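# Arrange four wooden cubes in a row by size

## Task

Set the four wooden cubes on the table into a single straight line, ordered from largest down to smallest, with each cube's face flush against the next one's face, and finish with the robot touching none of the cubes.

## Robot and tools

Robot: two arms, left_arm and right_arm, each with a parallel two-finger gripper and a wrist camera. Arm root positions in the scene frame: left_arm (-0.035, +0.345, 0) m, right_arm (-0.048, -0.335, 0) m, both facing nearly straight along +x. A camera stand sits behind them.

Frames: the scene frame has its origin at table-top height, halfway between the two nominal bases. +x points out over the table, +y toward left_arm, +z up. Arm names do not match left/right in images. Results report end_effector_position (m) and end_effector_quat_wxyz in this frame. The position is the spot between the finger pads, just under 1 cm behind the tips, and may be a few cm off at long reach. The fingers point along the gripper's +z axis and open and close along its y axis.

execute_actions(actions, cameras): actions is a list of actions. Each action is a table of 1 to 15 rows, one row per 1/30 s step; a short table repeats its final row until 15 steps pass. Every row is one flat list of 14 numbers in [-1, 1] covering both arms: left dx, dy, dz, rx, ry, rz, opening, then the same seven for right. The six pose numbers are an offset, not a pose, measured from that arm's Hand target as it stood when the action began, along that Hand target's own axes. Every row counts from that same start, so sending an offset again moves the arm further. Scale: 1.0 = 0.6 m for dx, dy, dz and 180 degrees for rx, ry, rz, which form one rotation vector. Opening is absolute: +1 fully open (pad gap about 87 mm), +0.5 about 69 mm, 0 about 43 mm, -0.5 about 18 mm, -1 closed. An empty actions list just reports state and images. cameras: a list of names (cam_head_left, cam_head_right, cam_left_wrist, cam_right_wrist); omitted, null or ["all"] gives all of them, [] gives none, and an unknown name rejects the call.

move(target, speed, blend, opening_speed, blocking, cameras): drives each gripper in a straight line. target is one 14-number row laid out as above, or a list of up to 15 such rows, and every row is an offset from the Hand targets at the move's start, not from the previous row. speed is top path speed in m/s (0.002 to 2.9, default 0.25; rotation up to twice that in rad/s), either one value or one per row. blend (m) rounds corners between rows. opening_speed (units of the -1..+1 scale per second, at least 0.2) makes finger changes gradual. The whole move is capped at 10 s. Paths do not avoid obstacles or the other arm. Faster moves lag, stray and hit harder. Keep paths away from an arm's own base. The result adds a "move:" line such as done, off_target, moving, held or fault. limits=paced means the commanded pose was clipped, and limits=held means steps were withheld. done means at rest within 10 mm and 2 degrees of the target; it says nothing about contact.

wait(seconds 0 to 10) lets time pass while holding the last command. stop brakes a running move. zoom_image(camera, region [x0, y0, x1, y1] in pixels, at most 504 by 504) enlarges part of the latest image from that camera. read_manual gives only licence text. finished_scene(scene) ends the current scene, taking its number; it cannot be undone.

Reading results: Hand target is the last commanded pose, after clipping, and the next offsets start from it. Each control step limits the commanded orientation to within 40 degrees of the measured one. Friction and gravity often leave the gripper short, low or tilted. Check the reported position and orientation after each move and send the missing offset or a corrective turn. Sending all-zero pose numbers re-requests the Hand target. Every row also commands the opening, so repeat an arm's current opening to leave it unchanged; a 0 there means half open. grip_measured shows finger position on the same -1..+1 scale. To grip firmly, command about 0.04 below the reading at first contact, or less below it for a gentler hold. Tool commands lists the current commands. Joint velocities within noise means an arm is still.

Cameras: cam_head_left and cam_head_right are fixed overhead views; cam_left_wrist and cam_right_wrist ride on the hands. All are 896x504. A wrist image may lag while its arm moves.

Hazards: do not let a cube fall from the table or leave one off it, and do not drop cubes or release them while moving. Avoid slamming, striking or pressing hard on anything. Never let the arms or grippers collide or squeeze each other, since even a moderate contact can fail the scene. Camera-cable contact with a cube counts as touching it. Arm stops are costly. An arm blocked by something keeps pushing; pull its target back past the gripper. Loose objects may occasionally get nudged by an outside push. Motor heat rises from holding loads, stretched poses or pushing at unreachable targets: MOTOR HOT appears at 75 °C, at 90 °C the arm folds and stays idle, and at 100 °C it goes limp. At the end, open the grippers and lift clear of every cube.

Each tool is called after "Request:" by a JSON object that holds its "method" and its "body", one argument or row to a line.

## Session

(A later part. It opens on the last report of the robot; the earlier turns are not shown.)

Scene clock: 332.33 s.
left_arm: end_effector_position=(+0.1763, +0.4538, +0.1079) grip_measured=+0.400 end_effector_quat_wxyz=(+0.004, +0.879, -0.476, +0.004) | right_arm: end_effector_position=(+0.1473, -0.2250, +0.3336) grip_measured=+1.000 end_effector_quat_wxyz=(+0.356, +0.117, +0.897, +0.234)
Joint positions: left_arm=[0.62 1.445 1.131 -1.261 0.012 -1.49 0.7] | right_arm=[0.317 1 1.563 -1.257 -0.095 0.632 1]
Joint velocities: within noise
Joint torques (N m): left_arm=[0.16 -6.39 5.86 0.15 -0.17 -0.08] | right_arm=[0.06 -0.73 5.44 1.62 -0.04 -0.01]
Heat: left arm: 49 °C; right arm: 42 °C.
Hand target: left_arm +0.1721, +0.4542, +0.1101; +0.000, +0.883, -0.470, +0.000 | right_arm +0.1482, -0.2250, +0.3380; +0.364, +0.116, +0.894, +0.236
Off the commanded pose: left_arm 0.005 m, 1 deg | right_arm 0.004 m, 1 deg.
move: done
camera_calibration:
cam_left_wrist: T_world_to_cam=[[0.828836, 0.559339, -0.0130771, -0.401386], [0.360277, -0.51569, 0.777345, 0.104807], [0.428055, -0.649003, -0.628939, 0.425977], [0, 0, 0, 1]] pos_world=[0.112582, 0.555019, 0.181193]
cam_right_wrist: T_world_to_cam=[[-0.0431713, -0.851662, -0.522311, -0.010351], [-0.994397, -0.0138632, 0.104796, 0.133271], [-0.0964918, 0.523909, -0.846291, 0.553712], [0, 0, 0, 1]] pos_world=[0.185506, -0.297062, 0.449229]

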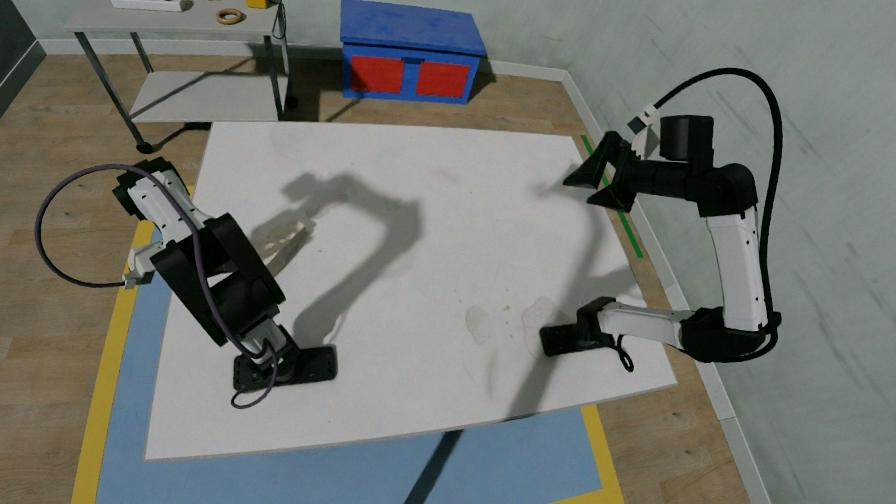

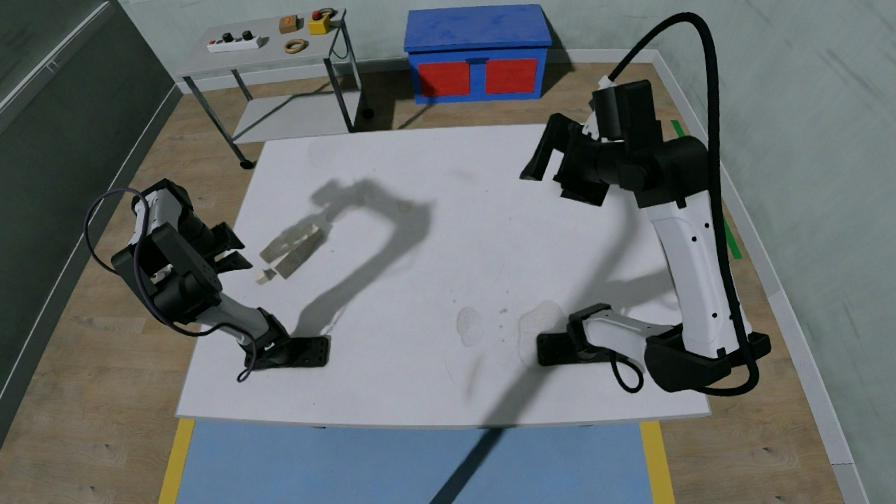

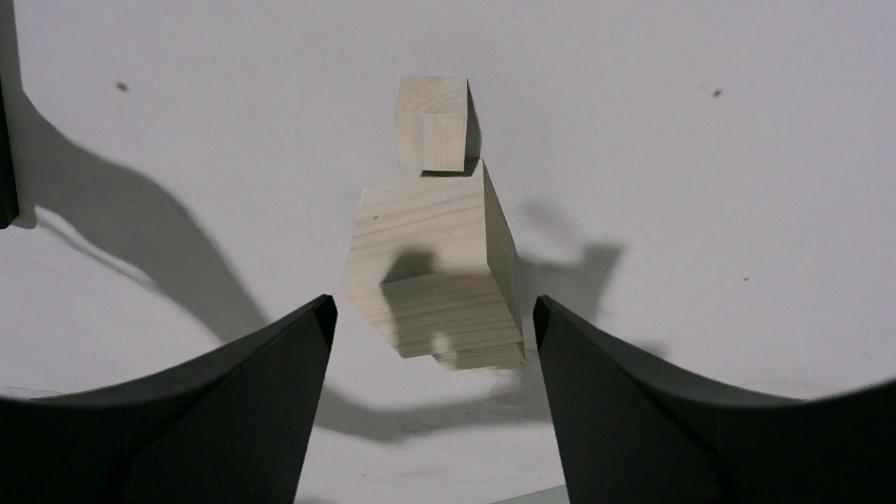

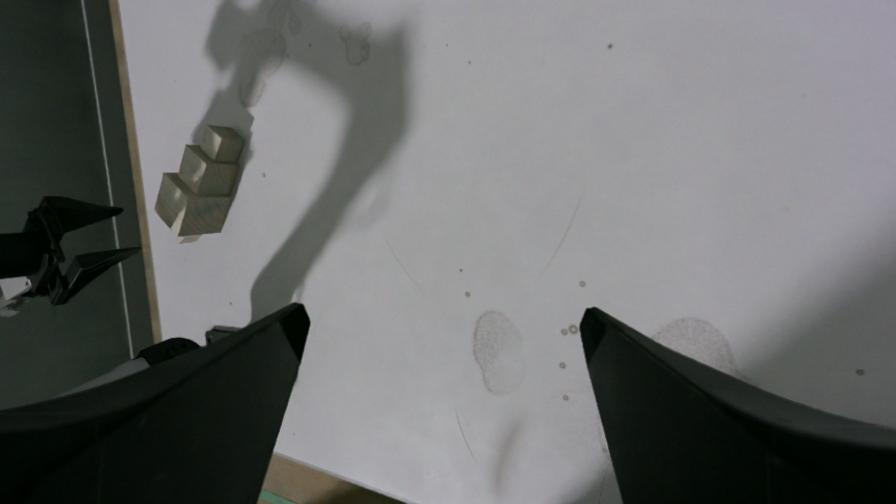

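Request:
{"method": "zoom_image", "body": {
  "camera": "cam_left_wrist",
  "region": [330, 50, 560, 390]
}}

Scaled by 1.482 from the camera's 896x504 image, which has a finer 1280x720 frame.

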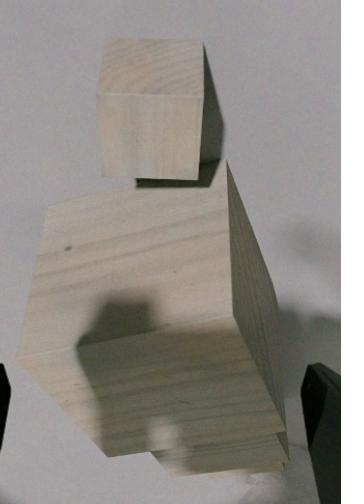

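Request:
{"method": "move", "body": {
  "target": [
    [-0.0065,0.0067,0.1518,0,0,0,0.4,0,0,0,0,0,0,1],
    [-0.0065,0.0067,0.1518,0,0,0,-0.36,0,0,0,0,0,0,1],
    [-0.0065,0.0067,-0.0167,0,0,0,-0.36,0,0,0,0,0,0,1],
    [0.3540,-0.0865,0.0168,0,0,0.8944,-0.36,0,0,0,0,0,0,1]
  ],
  "speed": [0.15,0.15,0.2,0.6],
  "opening_speed": 1.5
}}

Request:
{"method": "zoom_image", "body": {
  "camera": "cam_right_wrist",
  "region": [140, 100, 310, 260]
}}

Scene clock: 373.03 s.
left_arm: end_effector_position=(+0.3302, +0.3067, +0.0968) grip_measured=-0.306 end_effector_quat_wxyz=(-0.003, +0.312, +0.950, -0.003) | right_arm: end_effector_position=(+0.1473, -0.2250, +0.3336) grip_measured=+1.000 end_effector_quat_wxyz=(+0.356, +0.117, +0.897, +0.234)
Joint positions: left_arm=[-0.193 2.1 1.88 -1.356 0.006 0.48 0.347] | right_arm=[0.317 1 1.563 -1.257 -0.095 0.632 1]
Joint velocities: within noise
Joint torques (N m): left_arm=[-0.31 -9.78 8.84 0.2 0.03 0.15] | right_arm=[-0.01 -0.68 5.46 1.6 -0.05 -0.06]
Heat: left arm: 47 °C; right arm: 42 °C.
Hand target: left_arm +0.3337, +0.3071, +0.0999; +0.000, +0.317, +0.948, +0.000 | right_arm +0.1482, -0.2250, +0.3380; +0.364, +0.116, +0.894, +0.236
Off the commanded pose: left_arm 0.005 m, 1 deg | right_arm 0.004 m, 1 deg.
move: done
camera_calibration:
cam_left_wrist: T_world_to_cam=[[-0.579993, -0.81462, -0.00170215, 0.438727], [-0.518854, 0.367802, 0.771694, 0.00204919], [-0.628011, 0.448461, -0.635991, 0.2706], [0, 0, 0, 1]] pos_world=[0.425462, 0.235288, 0.171265]
cam_right_wrist: T_world_to_cam=[[-0.0431713, -0.851662, -0.522311, -0.010351], [-0.994397, -0.0138632, 0.104796, 0.133271], [-0.0964918, 0.523909, -0.846291, 0.553712], [0, 0, 0, 1]] pos_world=[0.185506, -0.297062, 0.449229]

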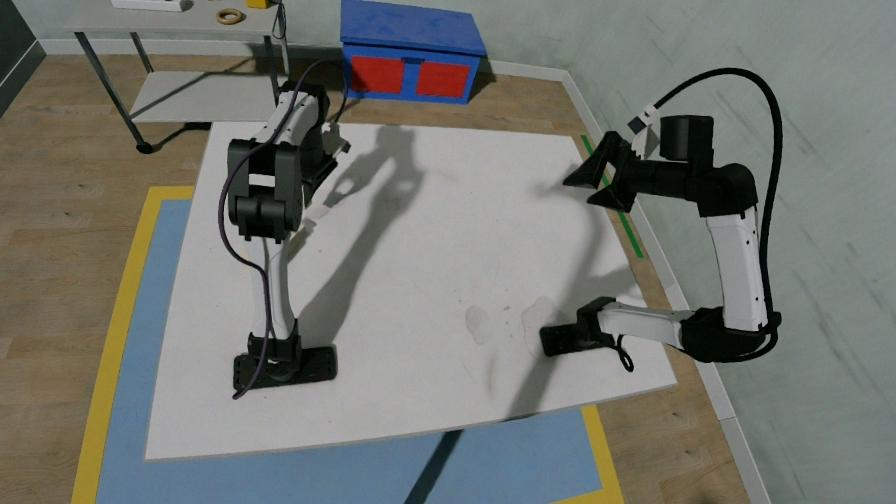

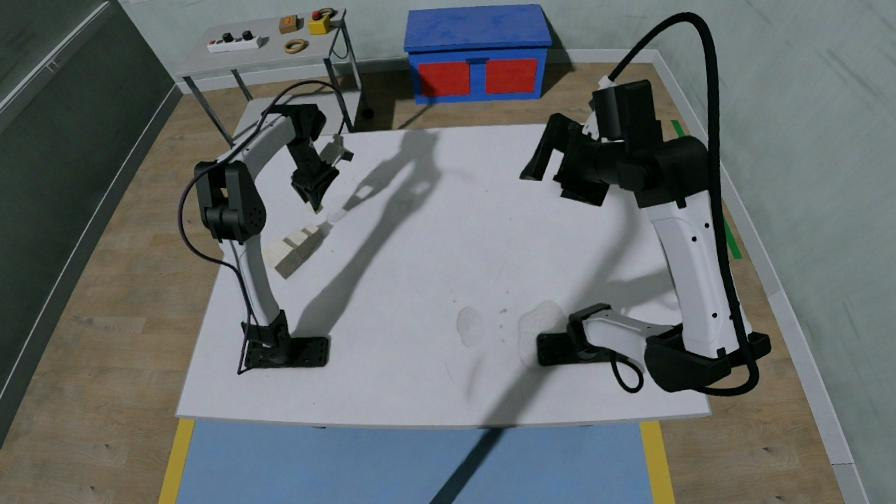

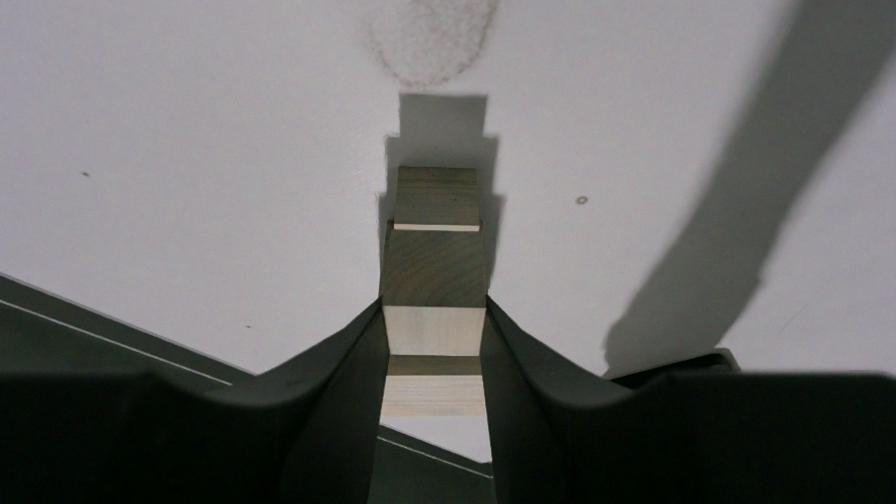

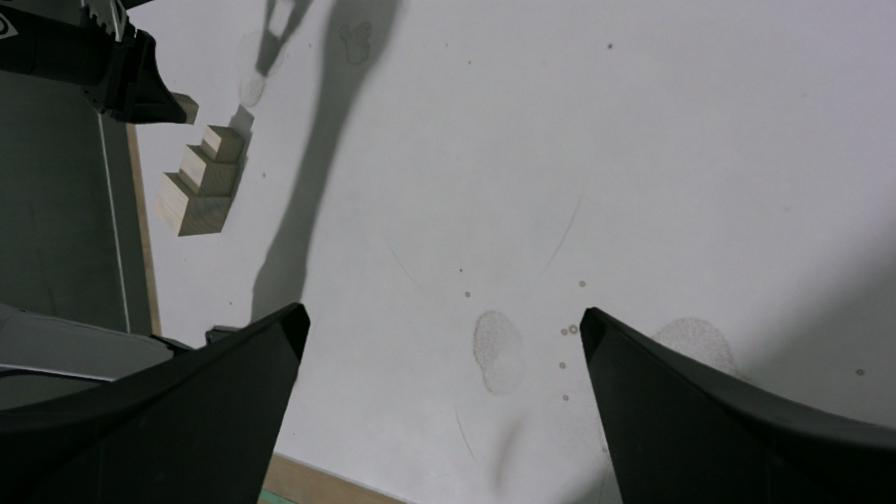

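Scaled by 2.965 from the camera's 896x504 image, which has a finer 1280x720 frame.

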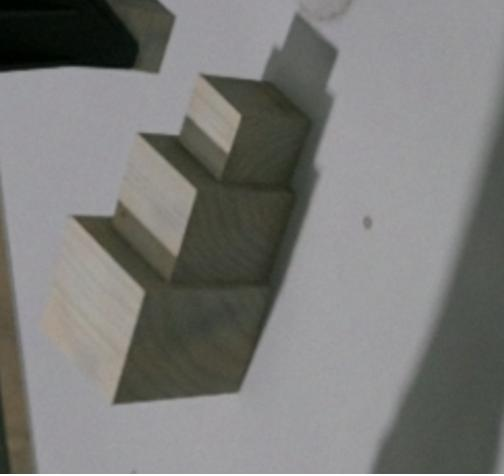

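Request:
{"method": "move", "body": {
  "target": [
    [0,0.0010,0.1398,0,0,0,-0.36,0,0,0,0,0,0,1],
    [0.0327,0.0005,0.1367,0,0,0,-0.36,0,0,0,0,0,0,1]
  ],
  "speed": [0.12,0.06],
  "cameras": ["cam_left_wrist","cam_right_wrist"]
}}

Request:
{"method": "zoom_image", "body": {
  "camera": "cam_right_wrist",
  "region": [140, 100, 310, 260]
}}

Scene clock: 408.83 s.
left_arm: end_effector_position=(+0.3190, +0.3144, +0.0197) grip_measured=-0.306 end_effector_quat_wxyz=(-0.003, +0.316, +0.949, -0.003) | right_arm: end_effector_position=(+0.1473, -0.2250, +0.3336) grip_measured=+1.000 end_effector_quat_wxyz=(+0.356, +0.117, +0.897, +0.234)
Joint positions: left_arm=[-0.179 2.094 1.559 -1.042 0.004 0.502 0.347] | right_arm=[0.317 1 1.563 -1.257 -0.095 0.632 1]
Joint velocities: within noise
Joint torques (N m): left_arm=[0.61 -10.95 4.59 0.43 0.05 0.24] | right_arm=[0.03 -0.68 5.49 1.6 -0.03 -0.02]
Heat: left arm: 49 °C; right arm: 42 °C.
Hand target: left_arm +0.3183, +0.3191, +0.0179; +0.000, +0.317, +0.948, +0.000 | right_arm +0.1482, -0.2250, +0.3380; +0.364, +0.116, +0.894, +0.236
Off the commanded pose: left_arm 0.005 m, 0 deg | right_arm 0.004 m, 1 deg.
move: done
camera_calibration:
cam_left_wrist: T_world_to_cam=[[-0.586488, -0.809953, -0.00296788, 0.439008], [-0.516114, 0.37089, 0.772054, 0.0510756], [-0.624226, 0.454332, -0.63555, 0.207847], [0, 0, 0, 1]] pos_world=[0.413577, 0.2422, 0.0939671]
cam_right_wrist: T_world_to_cam=[[-0.0431713, -0.851662, -0.522311, -0.010351], [-0.994397, -0.0138632, 0.104796, 0.133271], [-0.0964918, 0.523909, -0.846291, 0.553712], [0, 0, 0, 1]] pos_world=[0.185506, -0.297062, 0.449229]
Images, in order (width x height): cam_left_wrist 896x504, cam_right_wrist 896x504.

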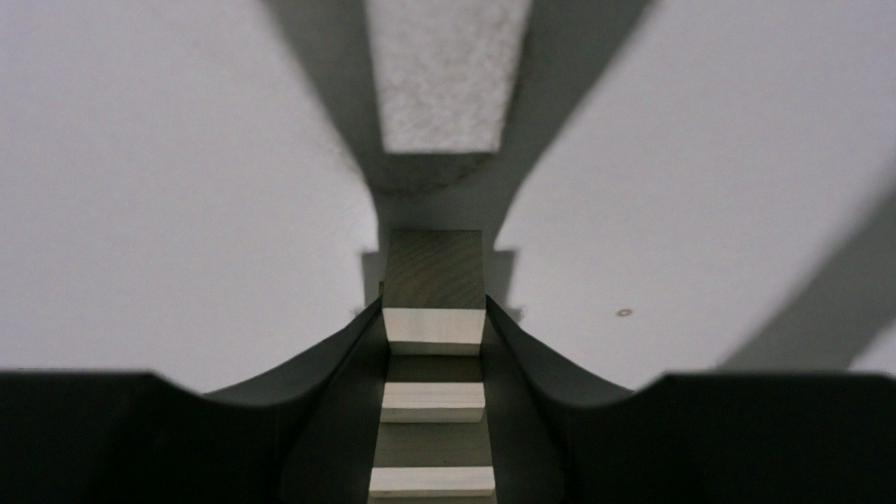

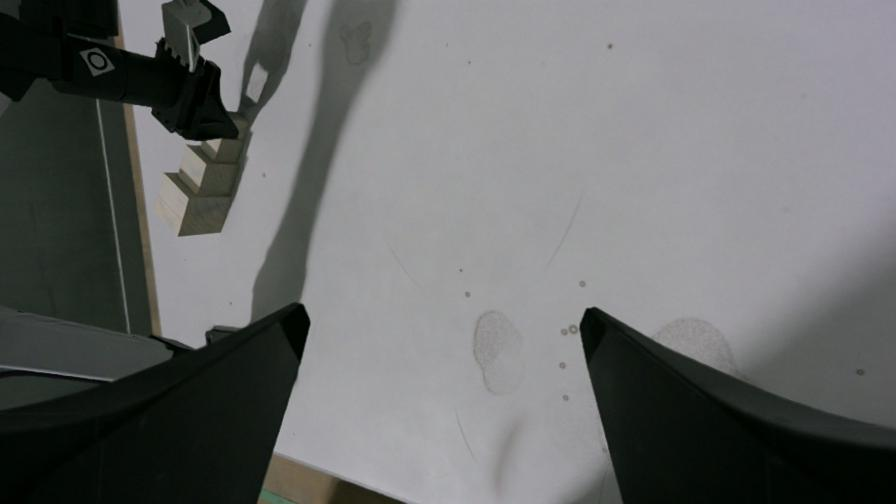

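Scaled by 2.965 from the camera's 896x504 image, which has a finer 1280x720 frame.

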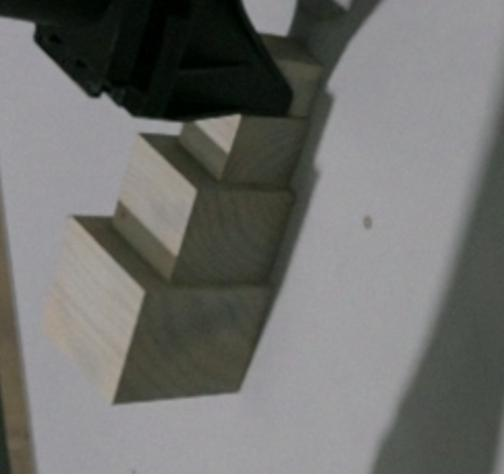

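Request:
{"method": "move", "body": {
  "target": [0.0167,0,0,0,0,0,-0.36,0,0,0,0,0,0,1],
  "speed": 0.06,
  "cameras": ["cam_left_wrist","cam_right_wrist"]
}}

Request:
{"method": "zoom_image", "body": {
  "camera": "cam_right_wrist",
  "region": [140, 100, 310, 260]
}}

Scene clock: 427.13 s.
left_arm: end_effector_position=(+0.3153, +0.3188, +0.0196) grip_measured=-0.306 end_effector_quat_wxyz=(+0.006, +0.317, +0.948, -0.001) | right_arm: end_effector_position=(+0.1473, -0.2250, +0.3336) grip_measured=+1.000 end_effector_quat_wxyz=(+0.356, +0.117, +0.897, +0.234)
Joint positions: left_arm=[-0.17 2.061 1.512 -1.01 0.004 0.514 0.347] | right_arm=[0.317 1 1.563 -1.257 -0.095 0.632 1]
Joint velocities: within noise
Joint torques (N m): left_arm=[0.85 -10.67 4.25 0.32 0.06 0.23] | right_arm=[0.02 -0.68 5.42 1.61 -0.05 -0.04]
Heat: left arm: 51 °C; right arm: 43 °C.
Hand target: left_arm +0.3102, +0.3251, +0.0178; +0.000, +0.317, +0.948, +0.000 | right_arm +0.1482, -0.2250, +0.3380; +0.364, +0.116, +0.894, +0.236
Off the commanded pose: left_arm 0.008 m, 1 deg | right_arm 0.004 m, 1 deg.
move: done
camera_calibration:
cam_left_wrist: T_world_to_cam=[[-0.588544, -0.808391, -0.0109598, 0.440735], [-0.527917, 0.374009, 0.762509, 0.0505305], [-0.612307, 0.454556, -0.646885, 0.199941], [0, 0, 0, 1]] pos_world=[0.408493, 0.246503, 0.0956392]
cam_right_wrist: T_world_to_cam=[[-0.0431713, -0.851662, -0.522311, -0.010351], [-0.994397, -0.0138632, 0.104796, 0.133271], [-0.0964918, 0.523909, -0.846291, 0.553712], [0, 0, 0, 1]] pos_world=[0.185506, -0.297062, 0.449229]
Images, in order (width x height): cam_left_wrist 896x504, cam_right_wrist 896x504.

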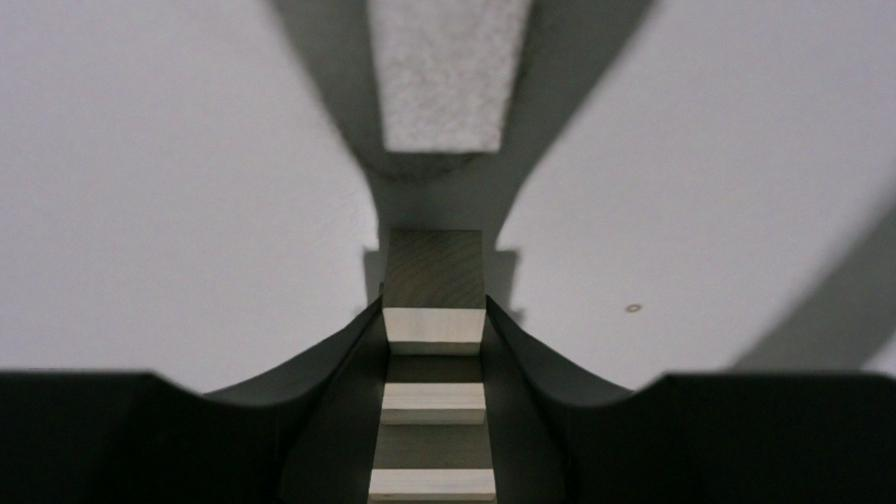

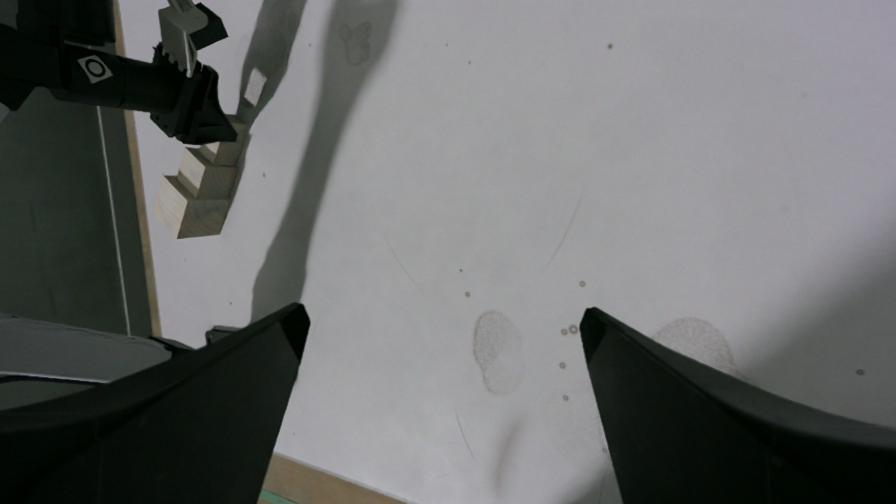

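Scaled by 2.965 from the camera's 896x504 image, which has a finer 1280x720 frame.

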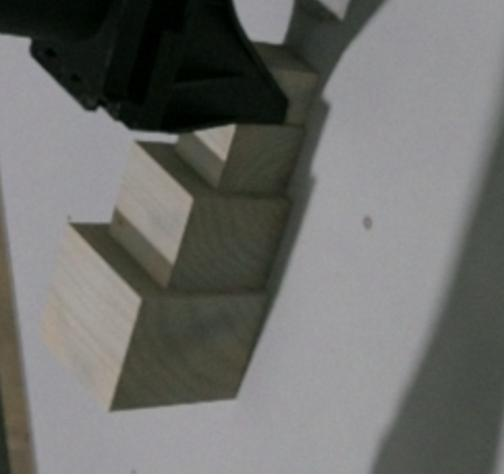

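Request:
{"method": "move", "body": {
  "target": [
    [-0.0066,0.0002,-0.0017,0,0,0,-0.36,0,0,0,0,0,0,1],
    [-0.0066,0.0002,-0.0017,0,0,0,0.0,0,0,0,0,0,0,1],
    [-0.0066,0.0002,-0.1333,0,0,0,0.0,0,0,0,0,0,0,1],
    [0.1095,-0.0060,-0.2453,0,-0.1111,0,0.7,0,0,0,0,0,0,1]
  ],
  "speed": [0.1,0.1,0.12,0.3],
  "blend": [0,0,0.02,0],
  "opening_speed": 1.5
}}

Request:
{"method": "zoom_image", "body": {
  "camera": "cam_left_wrist",
  "region": [330, 0, 560, 350]
}}

Request:
{"method": "zoom_image", "body": {
  "camera": "cam_right_wrist",
  "region": [140, 100, 280, 250]
}}

Scene clock: 450.80 s.
left_arm: end_effector_position=(+0.2554, +0.3622, +0.1640) grip_measured=+0.700 end_effector_quat_wxyz=(+0.157, +0.309, +0.936, -0.052) | right_arm: end_effector_position=(+0.1473, -0.2250, +0.3336) grip_measured=+1.000 end_effector_quat_wxyz=(+0.356, +0.117, +0.897, +0.234)
Joint positions: left_arm=[0.063 1.533 1.444 -1.231 0.223 0.711 0.85] | right_arm=[0.317 1 1.563 -1.257 -0.095 0.632 1]
Joint velocities: within noise
Joint torques (N m): left_arm=[0.17 -6.61 6.34 0.78 0.41 0.18] | right_arm=[-0.01 -0.66 5.42 1.62 -0.05 -0.01]
Heat: left arm: 51 °C; right arm: 43 °C.
Hand target: left_arm +0.2557, +0.3618, +0.1651; +0.164, +0.312, +0.934, -0.055 | right_arm +0.1482, -0.2250, +0.3380; +0.364, +0.116, +0.894, +0.236
Off the commanded pose: left_arm 0.001 m, 1 deg | right_arm 0.004 m, 1 deg.
move: done
camera_calibration:
cam_left_wrist: T_world_to_cam=[[-0.581294, -0.813688, -0.00298977, 0.440887], [-0.696611, 0.49575, 0.518618, -0.0684972], [-0.420511, 0.303553, -0.855001, 0.276738], [0, 0, 0, 1]] pos_world=[0.324941, 0.308697, 0.273454]
cam_right_wrist: T_world_to_cam=[[-0.0431713, -0.851662, -0.522311, -0.010351], [-0.994397, -0.0138632, 0.104796, 0.133271], [-0.0964918, 0.523909, -0.846291, 0.553712], [0, 0, 0, 1]] pos_world=[0.185506, -0.297062, 0.449229]

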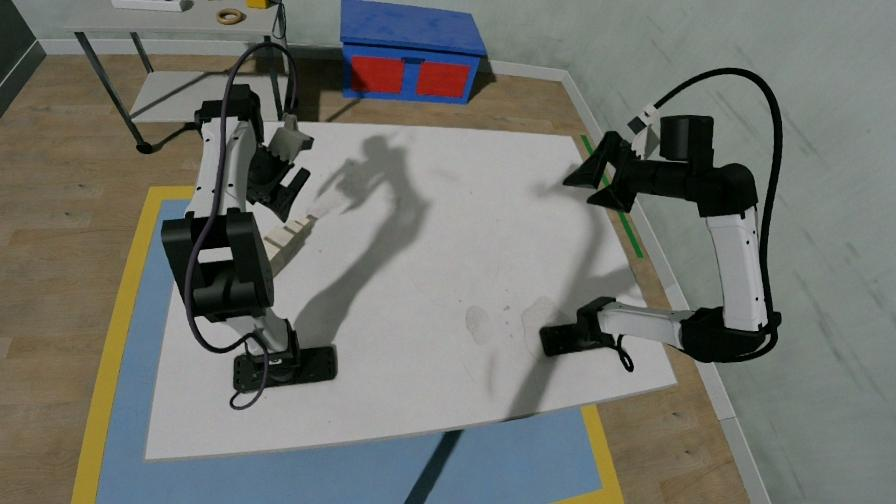

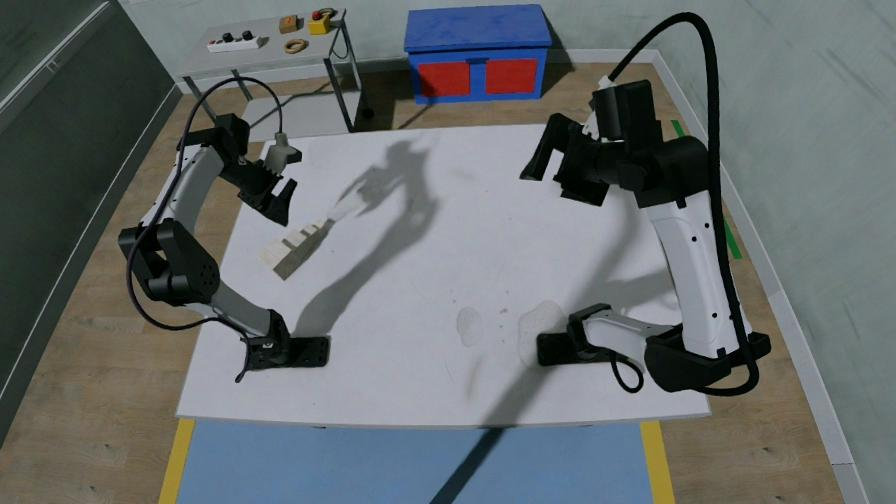

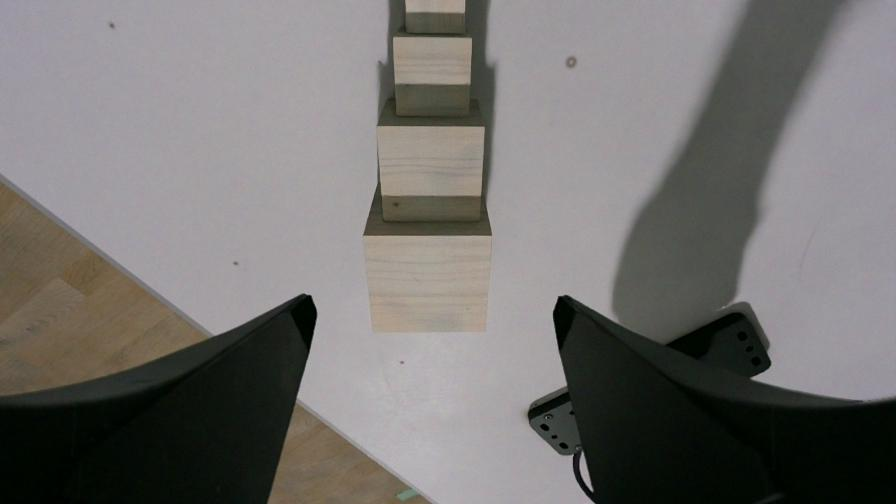

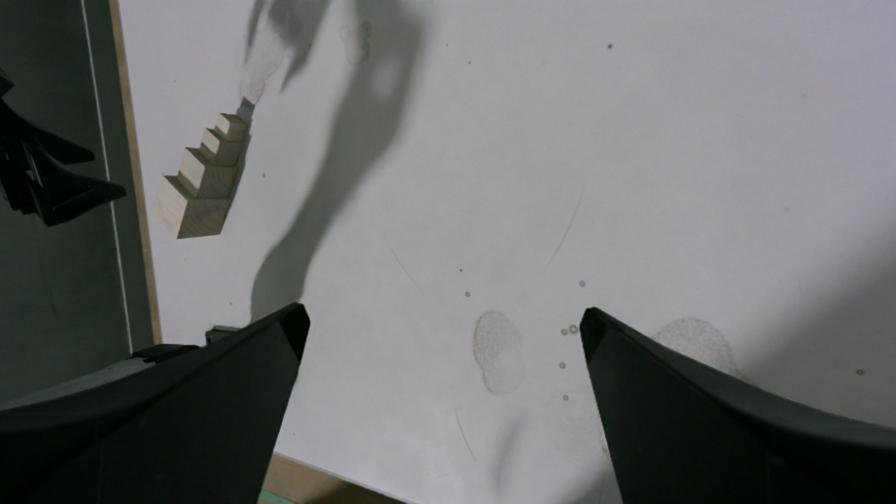

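Scaled by 1.440 from the camera's 896x504 image, which has a finer 1280x720 frame.

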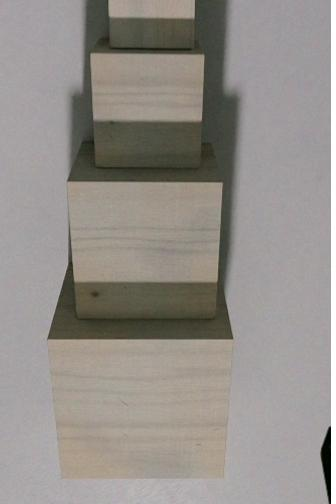

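Scaled by 3.360 from the camera's 896x504 image, which has a finer 1280x720 frame.

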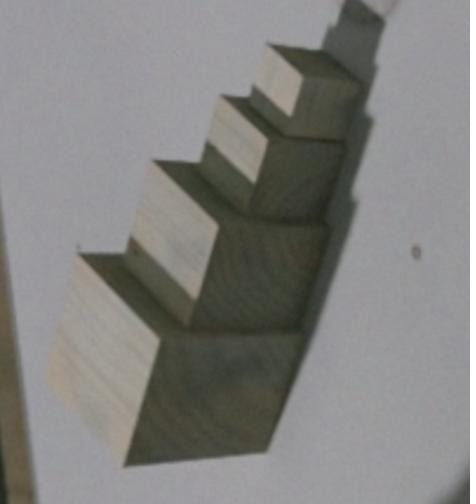

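Request:
{"method": "finished_scene", "body": {
  "scene": 2
}}

The scene is finished: the task was done.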